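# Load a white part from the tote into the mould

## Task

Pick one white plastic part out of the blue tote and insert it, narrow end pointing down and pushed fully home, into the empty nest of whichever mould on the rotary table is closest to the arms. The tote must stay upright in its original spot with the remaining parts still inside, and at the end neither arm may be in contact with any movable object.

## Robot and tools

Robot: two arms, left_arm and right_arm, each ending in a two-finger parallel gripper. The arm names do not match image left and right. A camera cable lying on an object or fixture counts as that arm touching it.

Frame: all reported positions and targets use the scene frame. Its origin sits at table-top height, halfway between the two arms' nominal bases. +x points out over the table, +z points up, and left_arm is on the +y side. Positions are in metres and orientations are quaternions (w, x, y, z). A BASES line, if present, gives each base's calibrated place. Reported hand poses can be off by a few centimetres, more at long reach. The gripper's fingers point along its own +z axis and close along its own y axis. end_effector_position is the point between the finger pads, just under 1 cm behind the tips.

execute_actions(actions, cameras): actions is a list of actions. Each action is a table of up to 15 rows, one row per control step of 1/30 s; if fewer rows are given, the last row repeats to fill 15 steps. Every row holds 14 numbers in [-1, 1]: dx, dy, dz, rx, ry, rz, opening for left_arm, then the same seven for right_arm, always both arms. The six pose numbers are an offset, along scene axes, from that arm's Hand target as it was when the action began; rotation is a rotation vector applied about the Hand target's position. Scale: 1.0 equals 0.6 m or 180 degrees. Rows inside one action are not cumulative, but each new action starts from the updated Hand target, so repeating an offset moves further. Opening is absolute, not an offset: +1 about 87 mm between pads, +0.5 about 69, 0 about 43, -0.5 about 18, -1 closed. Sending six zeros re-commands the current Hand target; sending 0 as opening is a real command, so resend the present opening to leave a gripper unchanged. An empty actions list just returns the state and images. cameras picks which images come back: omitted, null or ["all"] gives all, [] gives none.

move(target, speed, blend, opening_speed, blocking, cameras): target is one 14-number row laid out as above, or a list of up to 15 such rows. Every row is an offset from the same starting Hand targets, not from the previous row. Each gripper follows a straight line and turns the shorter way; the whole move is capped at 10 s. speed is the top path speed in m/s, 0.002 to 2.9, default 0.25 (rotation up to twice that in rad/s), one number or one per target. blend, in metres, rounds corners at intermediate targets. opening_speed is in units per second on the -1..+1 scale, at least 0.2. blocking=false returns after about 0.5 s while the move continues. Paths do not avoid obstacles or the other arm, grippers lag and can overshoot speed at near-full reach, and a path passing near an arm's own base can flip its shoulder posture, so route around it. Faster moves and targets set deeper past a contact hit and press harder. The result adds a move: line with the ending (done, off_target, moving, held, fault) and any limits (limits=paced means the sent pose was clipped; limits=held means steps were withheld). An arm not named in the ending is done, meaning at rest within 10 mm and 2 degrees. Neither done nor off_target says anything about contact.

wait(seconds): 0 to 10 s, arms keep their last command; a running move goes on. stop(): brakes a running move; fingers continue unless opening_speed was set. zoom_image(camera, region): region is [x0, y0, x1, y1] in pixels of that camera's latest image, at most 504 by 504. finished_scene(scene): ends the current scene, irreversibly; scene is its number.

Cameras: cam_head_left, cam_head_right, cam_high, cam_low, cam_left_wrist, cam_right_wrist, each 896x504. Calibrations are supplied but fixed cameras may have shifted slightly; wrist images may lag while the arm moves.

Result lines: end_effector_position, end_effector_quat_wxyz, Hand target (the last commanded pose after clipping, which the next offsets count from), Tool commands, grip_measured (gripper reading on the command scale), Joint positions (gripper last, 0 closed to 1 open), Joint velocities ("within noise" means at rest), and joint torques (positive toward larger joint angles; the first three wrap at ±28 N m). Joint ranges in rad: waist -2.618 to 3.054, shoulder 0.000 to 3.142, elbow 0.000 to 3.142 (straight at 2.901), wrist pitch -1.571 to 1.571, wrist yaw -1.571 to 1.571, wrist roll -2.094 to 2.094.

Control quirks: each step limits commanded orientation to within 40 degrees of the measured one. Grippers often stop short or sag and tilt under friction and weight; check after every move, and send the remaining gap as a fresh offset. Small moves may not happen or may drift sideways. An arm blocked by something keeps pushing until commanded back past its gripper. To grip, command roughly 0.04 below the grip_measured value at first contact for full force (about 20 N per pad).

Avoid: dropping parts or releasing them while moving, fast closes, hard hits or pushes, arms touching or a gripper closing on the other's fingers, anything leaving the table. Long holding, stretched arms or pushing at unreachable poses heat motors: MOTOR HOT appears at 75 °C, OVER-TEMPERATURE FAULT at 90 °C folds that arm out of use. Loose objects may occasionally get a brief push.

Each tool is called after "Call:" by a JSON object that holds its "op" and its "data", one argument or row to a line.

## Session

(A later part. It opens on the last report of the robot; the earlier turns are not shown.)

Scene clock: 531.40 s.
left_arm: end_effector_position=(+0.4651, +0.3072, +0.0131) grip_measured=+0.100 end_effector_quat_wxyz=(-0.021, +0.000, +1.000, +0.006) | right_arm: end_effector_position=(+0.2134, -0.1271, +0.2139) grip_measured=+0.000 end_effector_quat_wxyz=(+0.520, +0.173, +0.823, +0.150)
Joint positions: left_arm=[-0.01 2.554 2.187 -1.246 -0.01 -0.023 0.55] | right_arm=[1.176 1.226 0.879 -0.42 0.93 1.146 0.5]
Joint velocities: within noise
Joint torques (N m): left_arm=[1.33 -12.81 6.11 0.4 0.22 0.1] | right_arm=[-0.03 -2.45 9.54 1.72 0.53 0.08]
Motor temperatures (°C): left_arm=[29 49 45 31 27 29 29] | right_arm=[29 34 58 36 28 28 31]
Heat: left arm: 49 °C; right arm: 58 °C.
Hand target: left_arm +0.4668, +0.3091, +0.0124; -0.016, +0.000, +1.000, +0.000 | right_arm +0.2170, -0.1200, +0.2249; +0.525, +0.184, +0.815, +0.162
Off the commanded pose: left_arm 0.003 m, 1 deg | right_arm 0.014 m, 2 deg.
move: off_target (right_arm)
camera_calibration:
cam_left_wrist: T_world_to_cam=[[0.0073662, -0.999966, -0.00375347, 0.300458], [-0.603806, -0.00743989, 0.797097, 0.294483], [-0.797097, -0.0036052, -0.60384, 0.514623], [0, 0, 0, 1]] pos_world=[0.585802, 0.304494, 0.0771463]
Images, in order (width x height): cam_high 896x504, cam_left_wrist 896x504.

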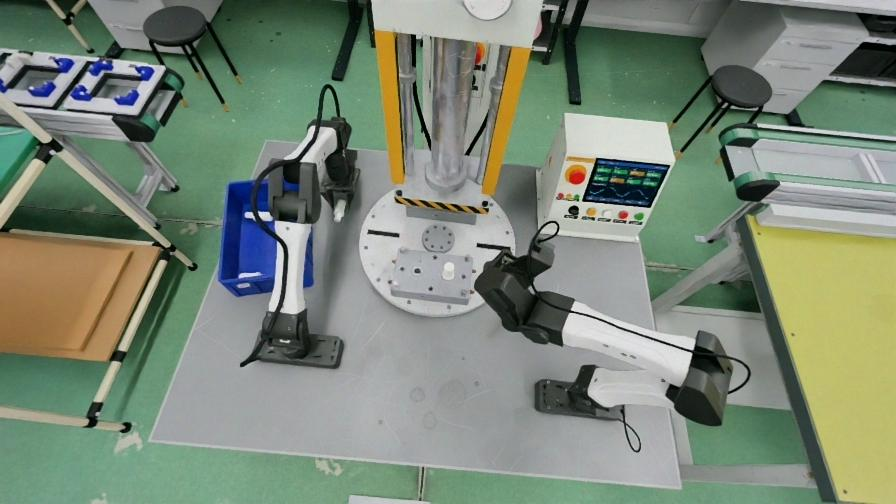

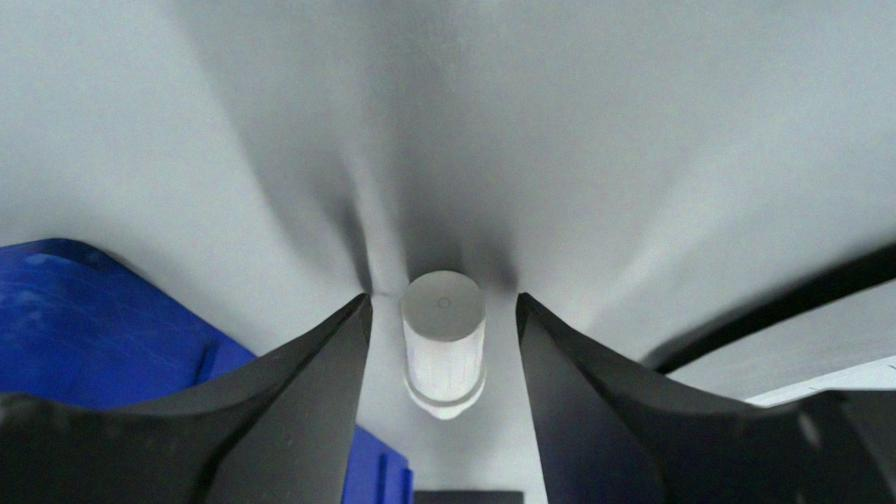

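Call:
{"op": "move", "data": {
  "target": [0,0,0.008,0,0,0,0.1,0,0,0,0,0,0,0],
  "speed": 0.05,
  "cameras": ["cam_left_wrist"]
}}

Scene clock: 536.93 s.
left_arm: end_effector_position=(+0.4654, +0.3072, +0.0130) grip_measured=+0.100 end_effector_quat_wxyz=(-0.021, +0.000, +1.000, +0.006) | right_arm: end_effector_position=(+0.2134, -0.1271, +0.2139) grip_measured=+0.000 end_effector_quat_wxyz=(+0.520, +0.173, +0.823, +0.150)
Joint positions: left_arm=[-0.01 2.554 2.187 -1.245 -0.01 -0.023 0.55] | right_arm=[1.176 1.226 0.879 -0.42 0.93 1.146 0.5]
Joint velocities: within noise
Joint torques (N m): left_arm=[1.36 -13.09 7.23 0.24 0.21 0.1] | right_arm=[-0.03 -2.51 9.46 1.68 0.54 0.08]
Motor temperatures (°C): left_arm=[29 49 44 31 27 29 29] | right_arm=[29 34 58 36 28 28 31]
Heat: left arm: 49 °C; right arm: 58 °C.
Hand target: left_arm +0.4668, +0.3091, +0.0172; -0.016, +0.000, +1.000, +0.000 | right_arm +0.2170, -0.1200, +0.2249; +0.525, +0.184, +0.815, +0.162
Off the commanded pose: left_arm 0.005 m, 1 deg | right_arm 0.014 m, 2 deg.
move: off_target (right_arm)
camera_calibration:
cam_left_wrist: T_world_to_cam=[[0.00731107, -0.999967, -0.00366569, 0.300482], [-0.604666, -0.00734052, 0.796445, 0.295055], [-0.796445, -0.00360634, -0.6047, 0.514529], [0, 0, 0, 1]] pos_world=[0.586007, 0.304494, 0.0772421]
Images, in order (width x height): cam_left_wrist 896x504.

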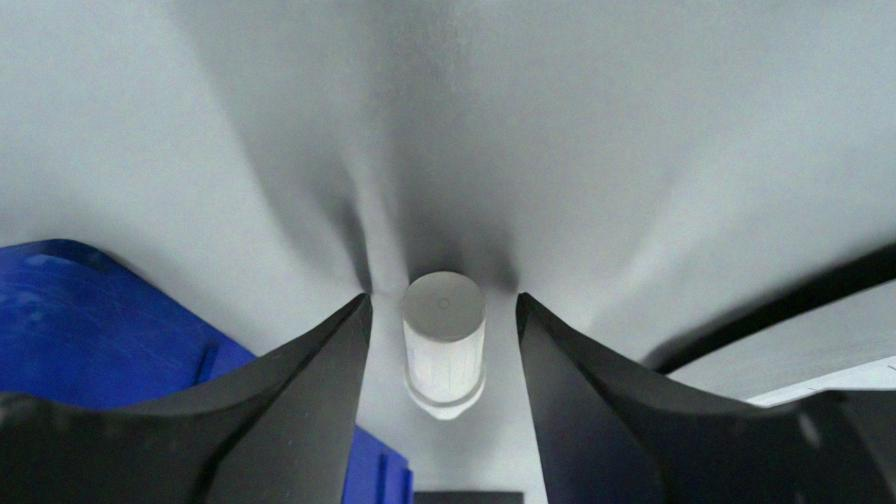

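Stiction; tips are at or just above the table. Close here.

Call:
{"op": "move", "data": {
  "target": [0,0,0.003,0,0,0,-0.5,0,0,0,0,0,0,0],
  "opening_speed": 0.4,
  "cameras": ["cam_left_wrist"]
}}

Call:
{"op": "move", "data": {
  "target": [0,0,0.25,0,0,0,-0.5,0,0,0,0,0,0,0],
  "speed": 0.12,
  "cameras": ["cam_left_wrist","cam_head_right"]
}}

Call:
{"op": "zoom_image", "data": {
  "camera": "cam_head_right",
  "region": [220, 180, 370, 360]
}}

Scene clock: 544.27 s.
left_arm: end_effector_position=(+0.4654, +0.3072, +0.0130) grip_measured=-0.343 end_effector_quat_wxyz=(-0.021, +0.000, +1.000, +0.006) | right_arm: end_effector_position=(+0.2134, -0.1271, +0.2139) grip_measured=+0.000 end_effector_quat_wxyz=(+0.520, +0.173, +0.823, +0.150)
Joint positions: left_arm=[-0.01 2.554 2.187 -1.245 -0.01 -0.023 0.328] | right_arm=[1.176 1.226 0.879 -0.42 0.93 1.146 0.5]
Joint velocities: within noise
Joint torques (N m): left_arm=[1.33 -13.22 7.65 0.18 0.21 0.1] | right_arm=[-0.09 -2.48 9.54 1.69 0.54 0.09]
Motor temperatures (°C): left_arm=[29 50 44 31 27 29 28] | right_arm=[29 34 58 36 28 28 31]
Heat: left arm: 50 °C; right arm: 58 °C.
Hand target: left_arm +0.4668, +0.3091, +0.0190; -0.016, +0.000, +1.000, +0.000 | right_arm +0.2170, -0.1200, +0.2249; +0.525, +0.184, +0.815, +0.162
Off the commanded pose: left_arm 0.006 m, 1 deg | right_arm 0.014 m, 2 deg.
move: off_target (right_arm)
camera_calibration:
cam_left_wrist: T_world_to_cam=[[0.00731107, -0.999967, -0.00366569, 0.300482], [-0.604666, -0.00734052, 0.796445, 0.295055], [-0.796445, -0.00360634, -0.6047, 0.514529], [0, 0, 0, 1]] pos_world=[0.586007, 0.304494, 0.0772421]
Images, in order (width x height): cam_left_wrist 896x504.

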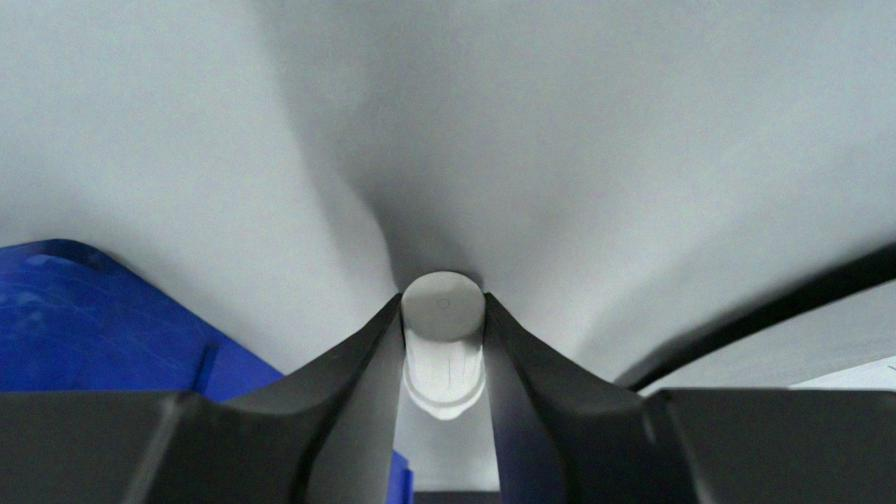

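Scene clock: 545.93 s.
left_arm: end_effector_position=(+0.4682, +0.3071, +0.1524) grip_measured=-0.343 end_effector_quat_wxyz=(+0.052, -0.001, +0.999, +0.004) | right_arm: end_effector_position=(+0.2134, -0.1271, +0.2139) grip_measured=+0.000 end_effector_quat_wxyz=(+0.520, +0.173, +0.823, +0.150)
Joint positions: left_arm=[-0.01 2.424 2.528 -1.571 -0.01 -0.023 0.328] | right_arm=[1.176 1.226 0.879 -0.42 0.93 1.146 0.5]
Joint velocities: within noise
Joint torques (N m): left_arm=[1.36 -14.06 7.92 0.41 0.22 0.1] | right_arm=[0.12 -2.43 9.48 1.69 0.53 0.1]
Motor temperatures (°C): left_arm=[29 51 44 31 27 29 29] | right_arm=[29 34 58 36 28 28 31]
Heat: left arm: 51 °C; right arm: 58 °C.
Hand target: left_arm +0.4668, +0.3091, +0.1690; -0.016, +0.000, +1.000, +0.000 | right_arm +0.2170, -0.1200, +0.2249; +0.525, +0.184, +0.815, +0.162
Off the commanded pose: left_arm 0.017 m, 8 deg | right_arm 0.014 m, 2 deg.
joint sent to its limit (left arm) — joint 4 (wrist pitch), lower limit. The joint targets are off in orientation, not in position.
move: off_target (left_arm, right_arm)
camera_calibration:
cam_left_wrist: T_world_to_cam=[[0.00754295, -0.999971, 0.000610135, 0.300167], [-0.71335, -0.00495333, 0.70079, 0.250439], [-0.700767, -0.00572126, -0.713367, 0.573358], [0, 0, 0, 1]] pos_world=[0.578177, 0.304679, 0.233326]
Images, in order (width x height): cam_head_right 896x504, cam_left_wrist 896x504.

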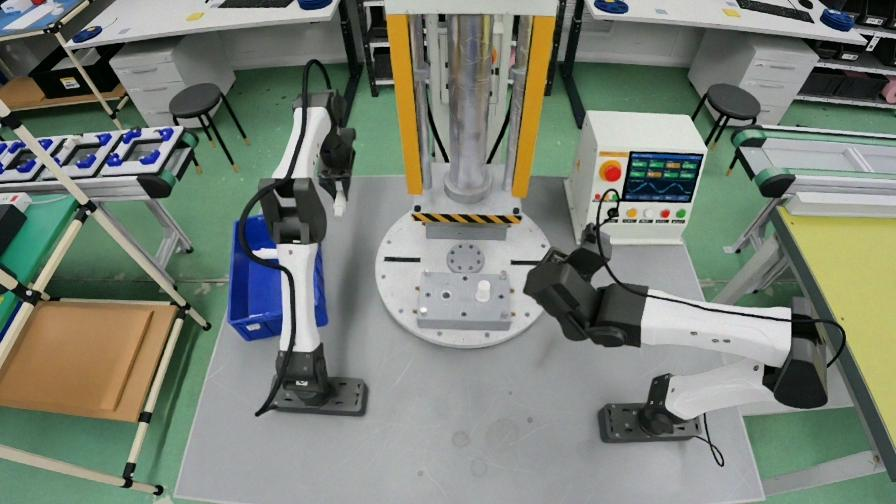

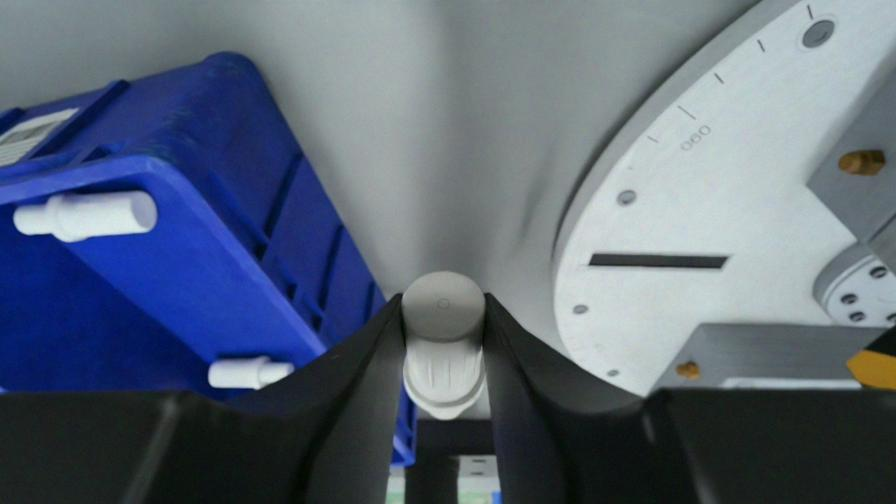

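Scaled by 2.800 from the camera's 896x504 image, which has a finer 1280x720 frame.

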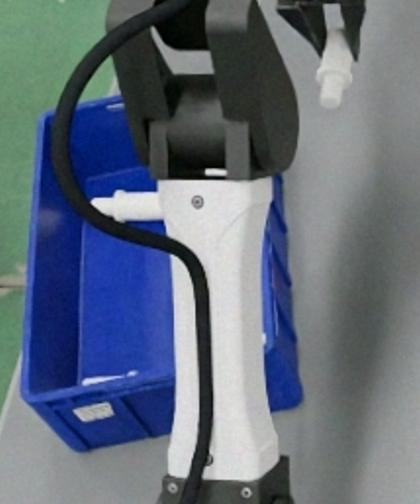

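Call:
{"op": "move", "data": {
  "target": [
    [-0.111,-0.182,0.185,-0.0668,-0.507,-0.0646,-0.5,0,0,0,0,0,0,0],
    [-0.37,-0.44,0.085,-0.0668,-0.507,-0.0646,-0.5,0,0,0,0,0,0,0]
  ],
  "speed": 0.2,
  "cameras": ["cam_left_wrist","cam_right_wrist","cam_low","cam_head_right"]
}}

Call:
{"op": "zoom_image", "data": {
  "camera": "cam_right_wrist",
  "region": [150, 180, 400, 380]
}}

Call:
{"op": "zoom_image", "data": {
  "camera": "cam_left_wrist",
  "region": [300, 200, 600, 450]
}}

Call:
{"op": "zoom_image", "data": {
  "camera": "cam_low",
  "region": [340, 100, 480, 250]
}}

Scene clock: 570.10 s.
left_arm: end_effector_position=(+0.2455, +0.0490, +0.2151) grip_measured=-0.343 end_effector_quat_wxyz=(+0.697, +0.100, +0.704, -0.087) | right_arm: end_effector_position=(+0.2134, -0.1271, +0.2139) grip_measured=+0.000 end_effector_quat_wxyz=(+0.520, +0.173, +0.823, +0.150)
Joint positions: left_arm=[-1.342 1.271 0.454 0.791 -1.088 -0.005 0.328] | right_arm=[1.176 1.226 0.879 -0.42 0.93 1.146 0.5]
Joint velocities: within noise
Joint torques (N m): left_arm=[0.06 -2.63 8.8 1.78 -0.03 0.03] | right_arm=[0.09 -2.33 9.57 1.69 0.55 0.1]
Motor temperatures (°C): left_arm=[29 52 43 32 27 29 29] | right_arm=[29 34 58 36 28 28 31]
Heat: left arm: 52 °C; right arm: 58 °C.
Hand target: left_arm +0.2448, +0.0451, +0.2200; +0.701, +0.092, +0.701, -0.093 | right_arm +0.2170, -0.1200, +0.2249; +0.525, +0.184, +0.815, +0.162
Off the commanded pose: left_arm 0.006 m, 1 deg | right_arm 0.014 m, 2 deg.
move: off_target (right_arm)
camera_calibration:
cam_left_wrist: T_world_to_cam=[[-0.26993, -0.962816, -0.0111234, 0.112459], [-0.747875, 0.216919, -0.627399, 0.329624], [0.606482, -0.161035, -0.778619, 0.161278], [0, 0, 0, 1]] pos_world=[0.179061, 0.0627476, 0.333631]
cam_right_wrist: T_world_to_cam=[[-0.138729, -0.899099, -0.415182, 0.000193671], [-0.944463, 0.246225, -0.21763, 0.30478], [0.297899, 0.361933, -0.883324, 0.312954], [0, 0, 0, 1]] pos_world=[0.194651, -0.188139, 0.34285]
Images, in order (width x height): cam_head_right 896x504, cam_low 896x504, cam_left_wrist 896x504, cam_right_wrist 896x504.

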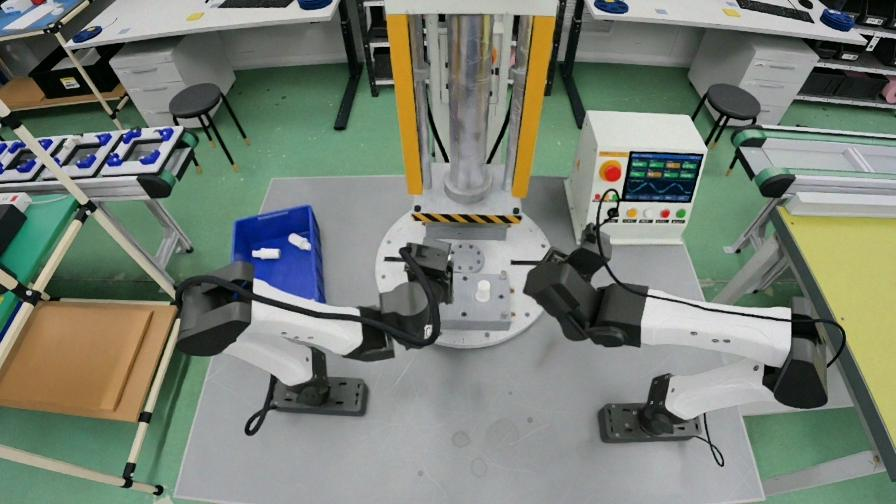

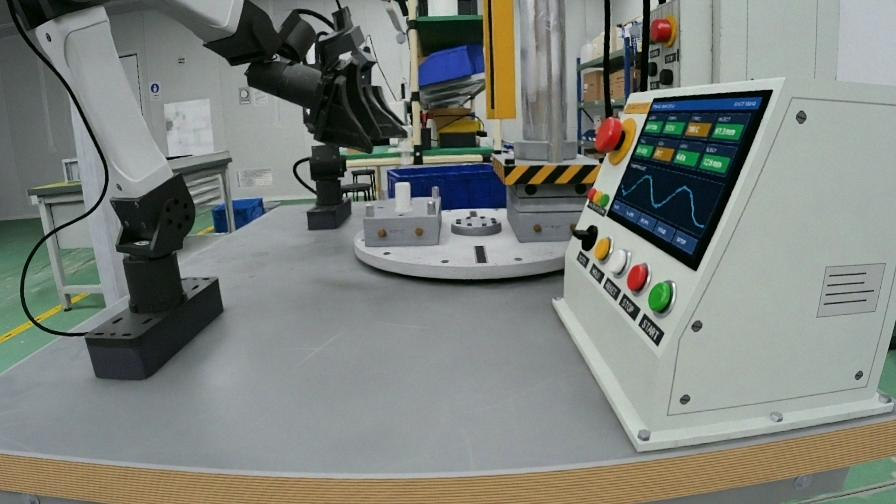

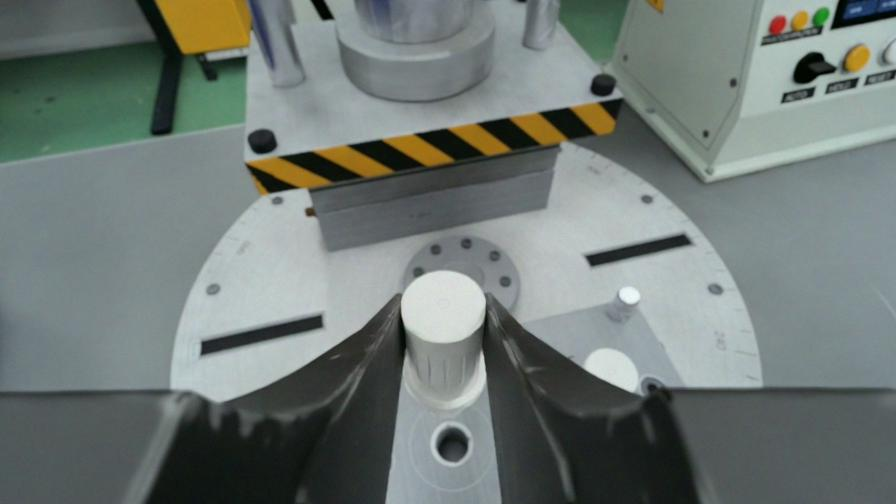

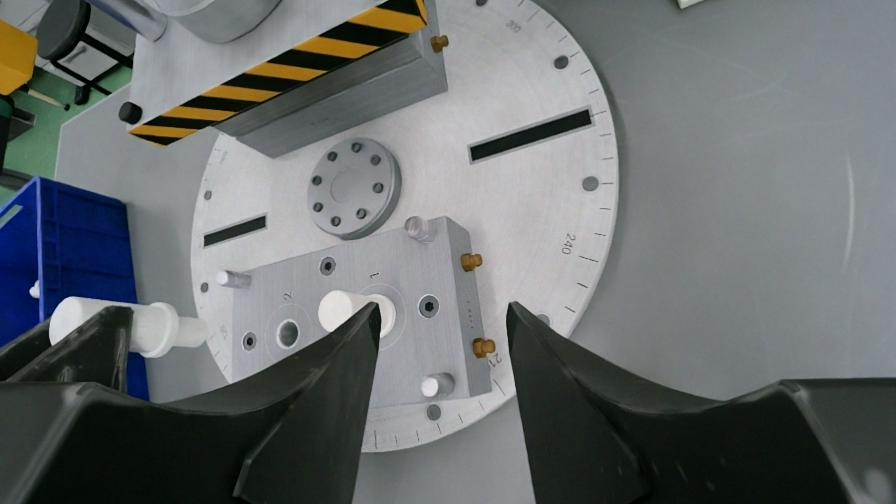

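Scaled by 2.016 from the camera's 896x504 image, which has a finer 1280x720 frame.

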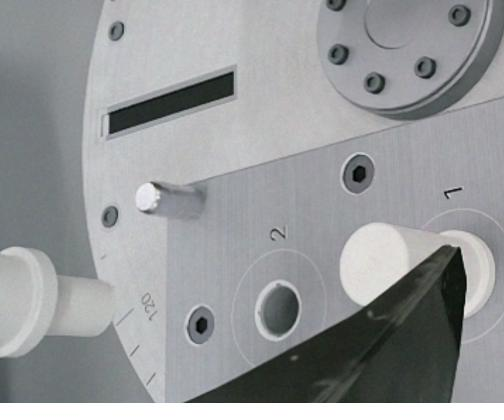

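Scaled by 1.680 from the camera's 896x504 image, which has a finer 1280x720 frame.

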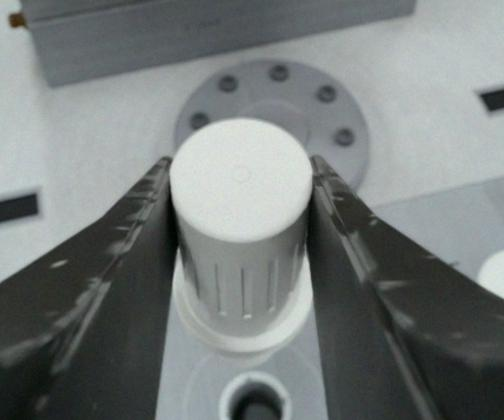

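Scaled by 3.360 from the camera's 896x504 image, which has a finer 1280x720 frame.

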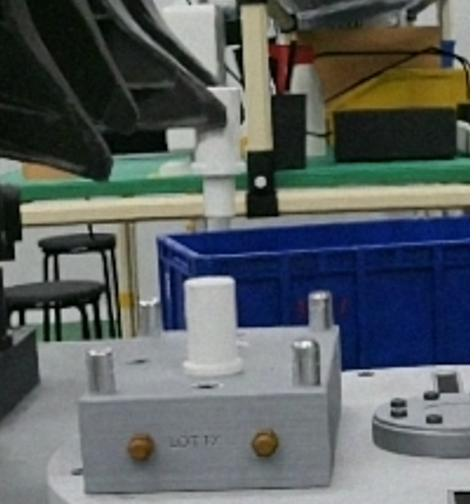

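Call:
{"op": "move", "data": {
  "target": [0.001,-0.006,-0.08,0.0032,-0.0095,0,-0.5,0,0,0,0,0,0,0],
  "speed": 0.1,
  "cameras": ["cam_left_wrist","cam_right_wrist","cam_low"]
}}

Call:
{"op": "zoom_image", "data": {
  "camera": "cam_right_wrist",
  "region": [150, 230, 400, 430]
}}

Call:
{"op": "zoom_image", "data": {
  "camera": "cam_left_wrist",
  "region": [350, 280, 550, 480]
}}

Call:
{"op": "zoom_image", "data": {
  "camera": "cam_low",
  "region": [340, 120, 470, 250]
}}

Scene clock: 603.90 s.
left_arm: end_effector_position=(+0.2473, +0.0412, +0.1718) grip_measured=-0.343 end_effector_quat_wxyz=(+0.707, +0.106, +0.695, -0.081) | right_arm: end_effector_position=(+0.2134, -0.1271, +0.2139) grip_measured=+0.000 end_effector_quat_wxyz=(+0.520, +0.173, +0.823, +0.150)
Joint positions: left_arm=[-1.347 1.528 0.369 1.186 -1.094 0.061 0.328] | right_arm=[1.176 1.226 0.879 -0.42 0.93 1.146 0.5]
Joint velocities: within noise
Joint torques (N m): left_arm=[0.05 -3.4 5.01 2.03 0.01 0.02] | right_arm=[0.05 -2.58 9.54 1.69 0.53 0.1]
Motor temperatures (°C): left_arm=[29 44 44 34 27 29 29] | right_arm=[29 34 58 36 28 28 31]
Heat: left arm: 44 °C; right arm: 58 °C.
Hand target: left_arm +0.2453, +0.0415, +0.1721; +0.711, +0.097, +0.691, -0.088 | right_arm +0.2170, -0.1200, +0.2249; +0.525, +0.184, +0.815, +0.162
Off the commanded pose: left_arm 0.002 m, 1 deg | right_arm 0.014 m, 2 deg.
move: off_target (right_arm)
camera_calibration:
cam_left_wrist: T_world_to_cam=[[-0.269007, -0.962628, -0.0313534, 0.108288], [-0.729778, 0.224965, -0.645611, 0.303824], [0.628537, -0.150793, -0.763022, 0.116758], [0, 0, 0, 1]] pos_world=[0.177467, 0.0534974, 0.288637]
cam_right_wrist: T_world_to_cam=[[-0.138729, -0.899099, -0.415182, 0.000193671], [-0.944463, 0.246225, -0.21763, 0.30478], [0.297899, 0.361933, -0.883324, 0.312954], [0, 0, 0, 1]] pos_world=[0.194651, -0.188139, 0.34285]
Images, in order (width x height): cam_low 896x504, cam_left_wrist 896x504, cam_right_wrist 896x504.

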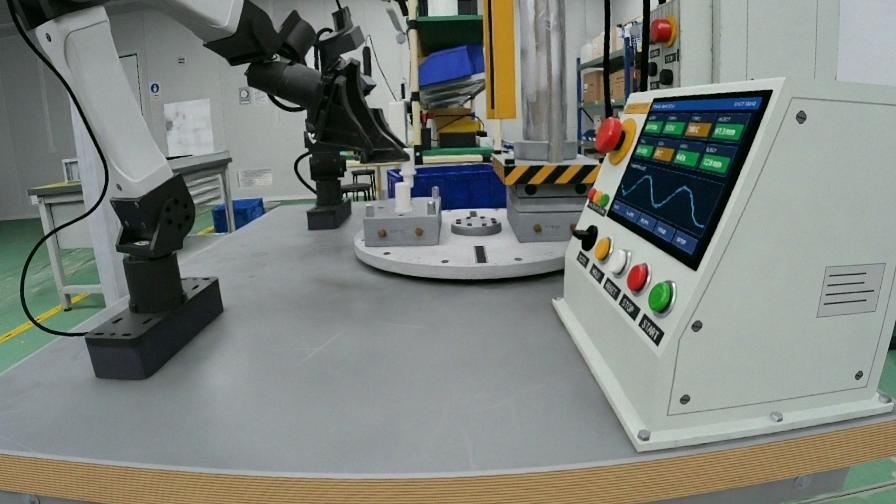

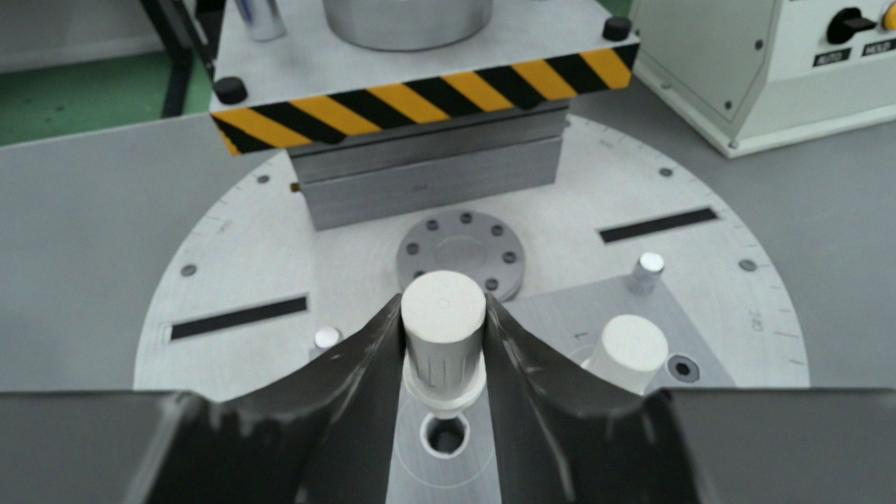

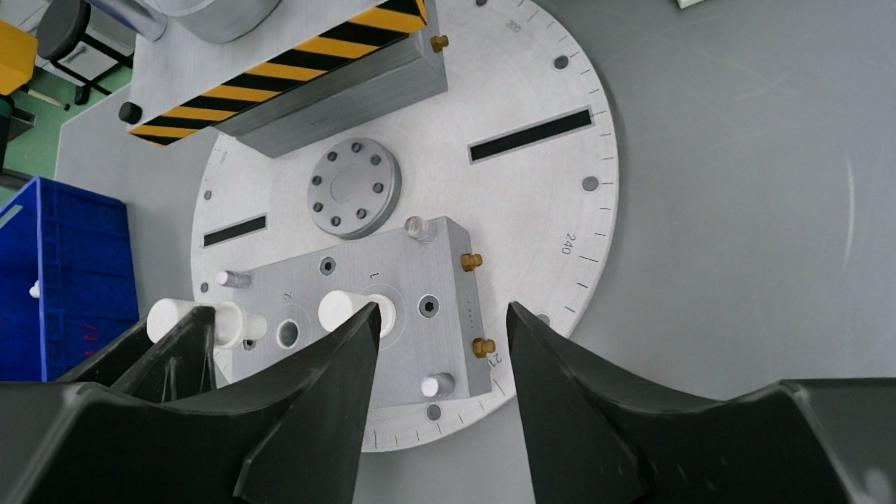

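Scaled by 2.016 from the camera's 896x504 image, which has a finer 1280x720 frame.

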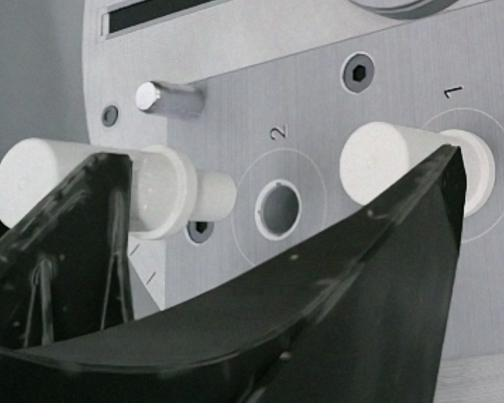

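Scaled by 2.520 from the camera's 896x504 image, which has a finer 1280x720 frame.

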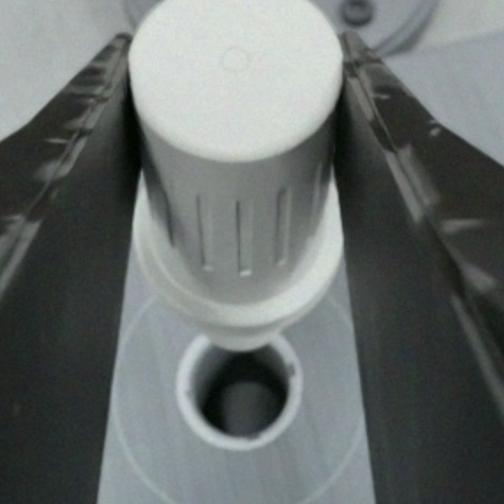

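Scaled by 3.877 from the camera's 896x504 image, which has a finer 1280x720 frame.

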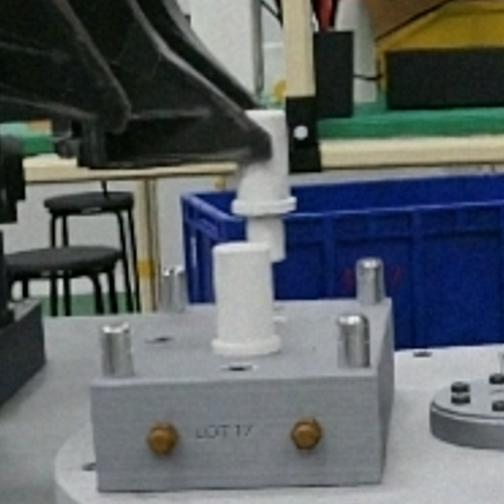

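Call:
{"op": "move", "data": {
  "target": [-0.0105,0.006,-0.02,-0.0033,-0.0123,0,-0.5,0,0,0,0,0,0,0],
  "speed": 0.06,
  "cameras": ["cam_left_wrist","cam_right_wrist","cam_low"]
}}

Call:
{"op": "zoom_image", "data": {
  "camera": "cam_right_wrist",
  "region": [150, 230, 400, 430]
}}

Call:
{"op": "zoom_image", "data": {
  "camera": "cam_left_wrist",
  "region": [350, 280, 550, 480]
}}

Call:
{"op": "zoom_image", "data": {
  "camera": "cam_low",
  "region": [340, 120, 470, 250]
}}

Scene clock: 619.37 s.
left_arm: end_effector_position=(+0.2409, +0.0460, +0.1527) grip_measured=-0.343 end_effector_quat_wxyz=(+0.713, +0.121, +0.687, -0.067) | right_arm: end_effector_position=(+0.2134, -0.1271, +0.2139) grip_measured=+0.000 end_effector_quat_wxyz=(+0.520, +0.173, +0.823, +0.150)
Joint positions: left_arm=[-1.374 1.651 0.316 1.395 -1.118 0.134 0.328] | right_arm=[1.176 1.226 0.879 -0.42 0.93 1.146 0.5]
Joint velocities: within noise
Joint torques (N m): left_arm=[0.06 -3.59 4.18 2.45 0.01 -0.03] | right_arm=[0.02 -2.51 9.44 1.71 0.55 0.12]
Motor temperatures (°C): left_arm=[29 42 43 35 27 29 29] | right_arm=[29 34 59 36 28 28 31]
Heat: left arm: 43 °C; right arm: 59 °C.
Hand target: left_arm +0.2391, +0.0452, +0.1600; +0.725, +0.095, +0.677, -0.089 | right_arm +0.2170, -0.1200, +0.2249; +0.525, +0.184, +0.815, +0.162
Off the commanded pose: left_arm 0.008 m, 4 deg | right_arm 0.014 m, 2 deg.
move: off_target (left_arm, right_arm)
camera_calibration:
cam_left_wrist: T_world_to_cam=[[-0.269635, -0.960193, -0.0729831, 0.1169], [-0.71322, 0.250054, -0.654821, 0.282027], [0.647004, -0.124509, -0.752252, 0.0995562], [0, 0, 0, 1]] pos_world=[0.168255, 0.0541207, 0.268101]
cam_right_wrist: T_world_to_cam=[[-0.138729, -0.899099, -0.415182, 0.000193671], [-0.944463, 0.246225, -0.21763, 0.30478], [0.297899, 0.361933, -0.883324, 0.312954], [0, 0, 0, 1]] pos_world=[0.194651, -0.188139, 0.34285]
Images, in order (width x height): cam_low 896x504, cam_left_wrist 896x504, cam_right_wrist 896x504.

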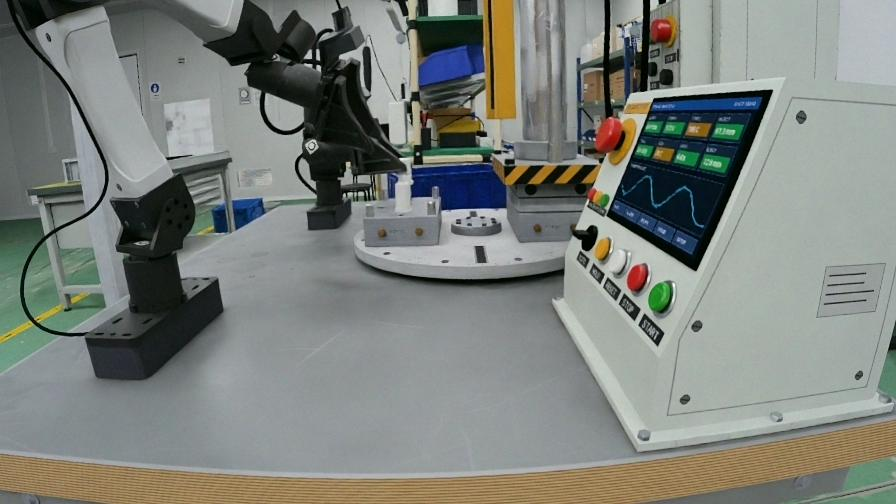

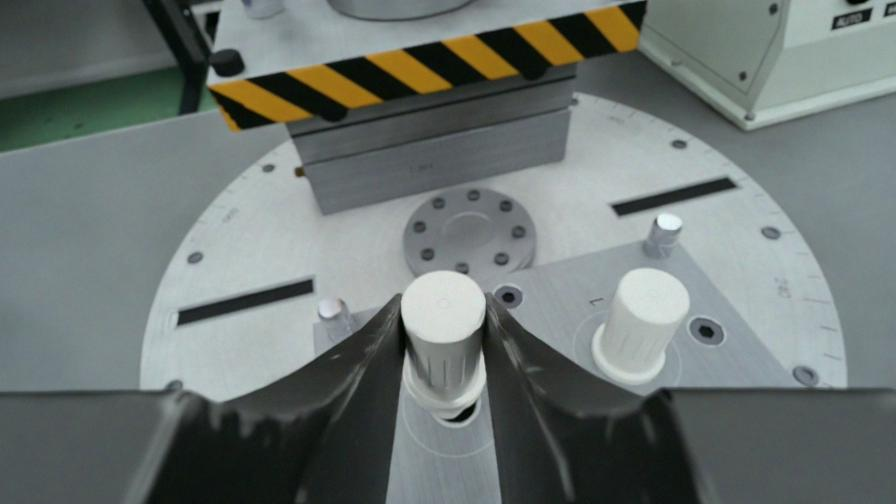

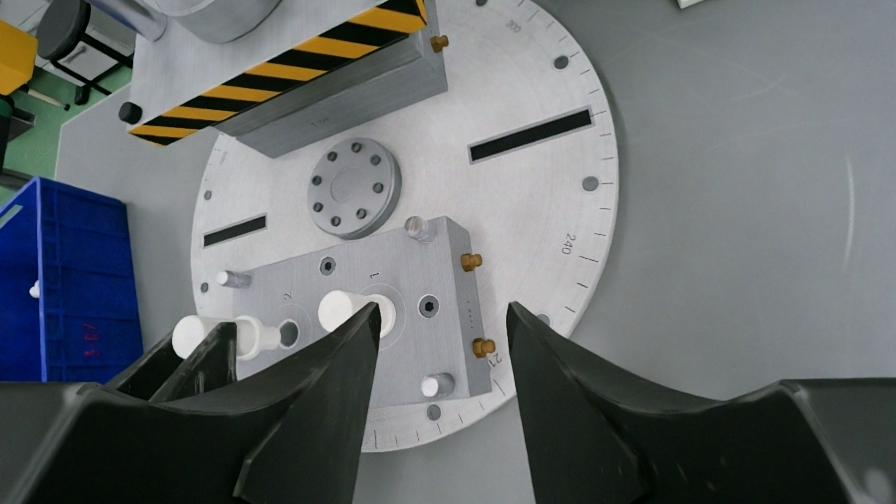

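Scaled by 2.016 from the camera's 896x504 image, which has a finer 1280x720 frame.

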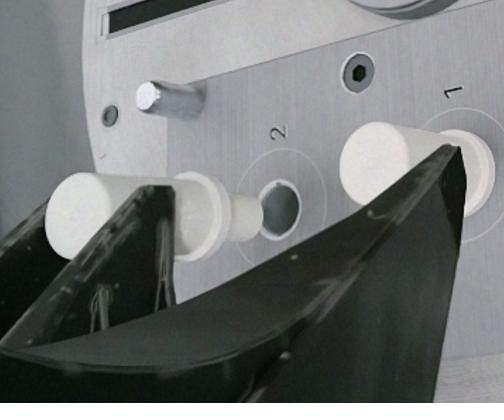

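Scaled by 2.520 from the camera's 896x504 image, which has a finer 1280x720 frame.

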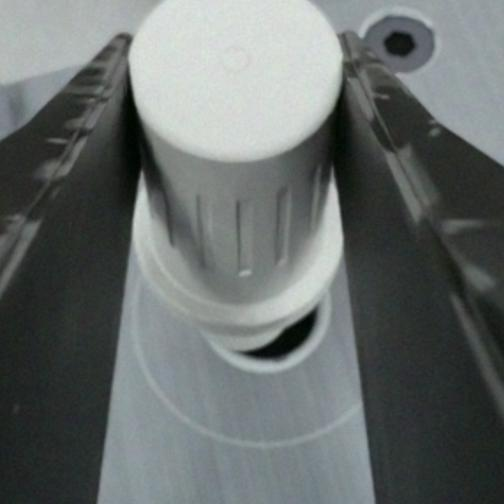

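Scaled by 3.877 from the camera's 896x504 image, which has a finer 1280x720 frame.

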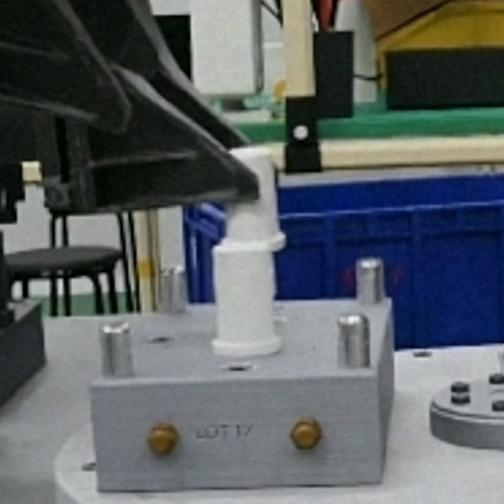

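Call:
{"op": "move", "data": {
  "target": [0.005,0,0.0,-0.0242,0.0065,0,-0.5,0,0,0,0,0,0,0],
  "speed": 0.06,
  "cameras": ["cam_left_wrist","cam_right_wrist","cam_low"]
}}

Call:
{"op": "zoom_image", "data": {
  "camera": "cam_right_wrist",
  "region": [150, 230, 400, 430]
}}

Call:
{"op": "zoom_image", "data": {
  "camera": "cam_left_wrist",
  "region": [350, 280, 550, 480]
}}

Call:
{"op": "zoom_image", "data": {
  "camera": "cam_low",
  "region": [370, 150, 440, 220]
}}

Scene clock: 655.63 s.
left_arm: end_effector_position=(+0.2399, +0.0451, +0.1510) grip_measured=-0.343 end_effector_quat_wxyz=(+0.710, +0.101, +0.691, -0.087) | right_arm: end_effector_position=(+0.2134, -0.1271, +0.2139) grip_measured=+0.000 end_effector_quat_wxyz=(+0.520, +0.173, +0.823, +0.150)
Joint positions: left_arm=[-1.374 1.651 0.31 1.396 -1.118 0.072 0.328] | right_arm=[1.176 1.226 0.879 -0.42 0.93 1.146 0.5]
Joint velocities: within noise
Joint torques (N m): left_arm=[1.39 -4 4.18 2.43 0.14 -0.16] | right_arm=[0.05 -2.48 9.51 1.72 0.5 0.1]
Motor temperatures (°C): left_arm=[29 39 42 38 27 29 30] | right_arm=[29 34 59 36 28 28 31]
Heat: left arm: 42 °C; right arm: 59 °C.
Hand target: left_arm +0.2421, +0.0452, +0.1601; +0.721, +0.066, +0.680, -0.116 | right_arm +0.2170, -0.1200, +0.2249; +0.525, +0.184, +0.815, +0.162
Off the commanded pose: left_arm 0.009 m, 5 deg | right_arm 0.014 m, 2 deg.
move: off_target (left_arm, right_arm)
camera_calibration:
cam_left_wrist: T_world_to_cam=[[-0.27151, -0.962289, -0.0167914, 0.107727], [-0.724305, 0.215789, -0.654841, 0.284677], [0.63377, -0.165634, -0.75558, 0.104377], [0, 0, 0, 1]] pos_world=[0.169291, 0.0595226, 0.267092]
cam_right_wrist: T_world_to_cam=[[-0.138729, -0.899099, -0.415182, 0.000193671], [-0.944463, 0.246225, -0.21763, 0.30478], [0.297899, 0.361933, -0.883324, 0.312954], [0, 0, 0, 1]] pos_world=[0.194651, -0.188139, 0.34285]
Images, in order (width x height): cam_low 896x504, cam_left_wrist 896x504, cam_right_wrist 896x504.

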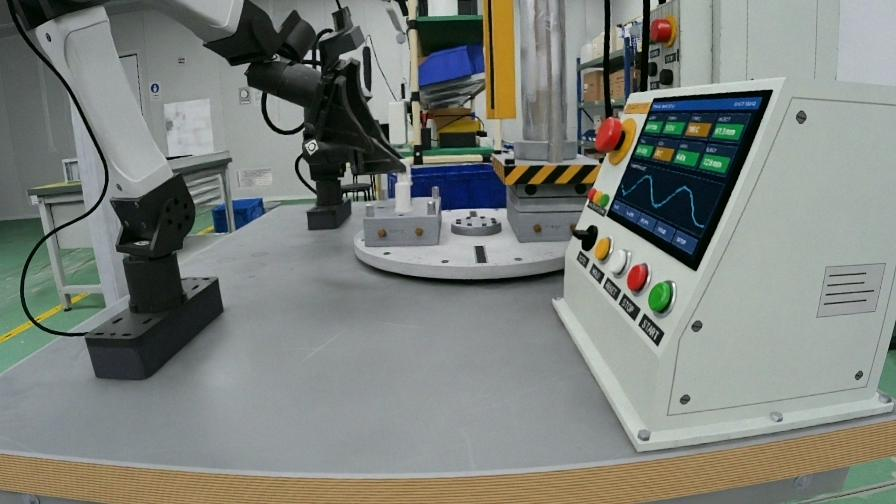

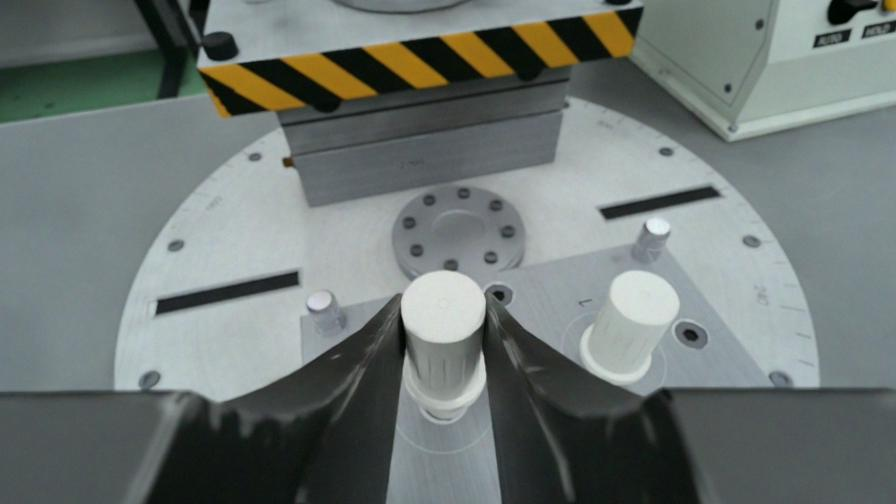

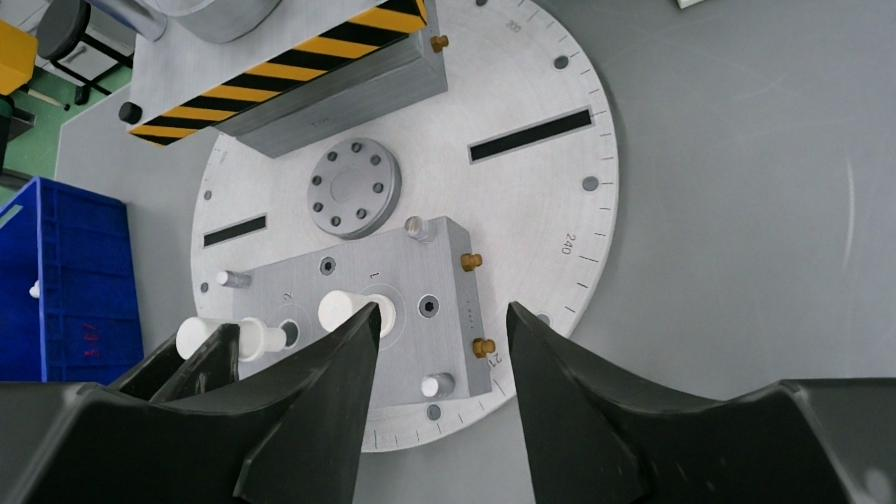

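Scaled by 2.016 from the camera's 896x504 image, which has a finer 1280x720 frame.

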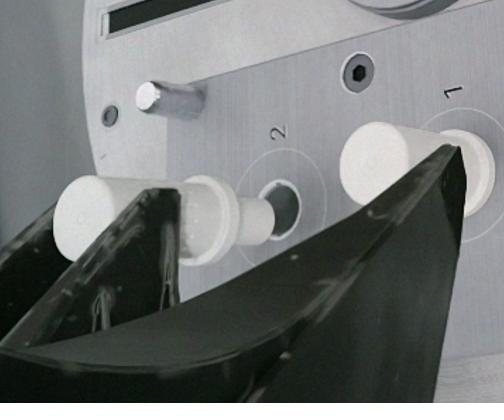

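Scaled by 2.520 from the camera's 896x504 image, which has a finer 1280x720 frame.

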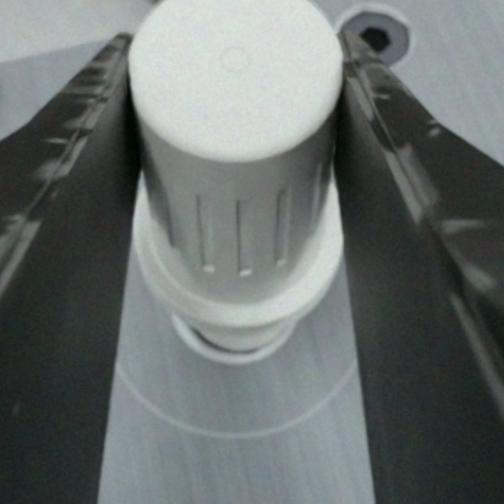

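Scaled by 7.200 from the camera's 896x504 image, which has a finer 1280x720 frame.

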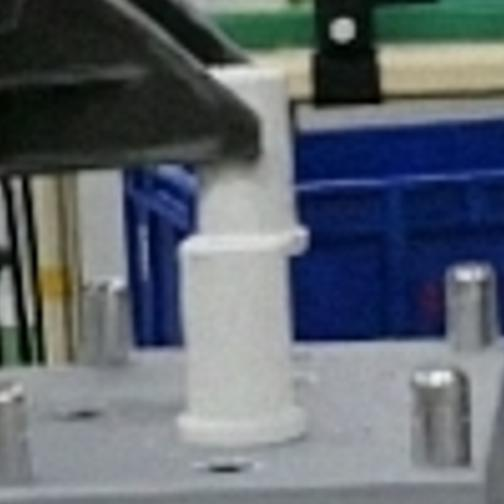

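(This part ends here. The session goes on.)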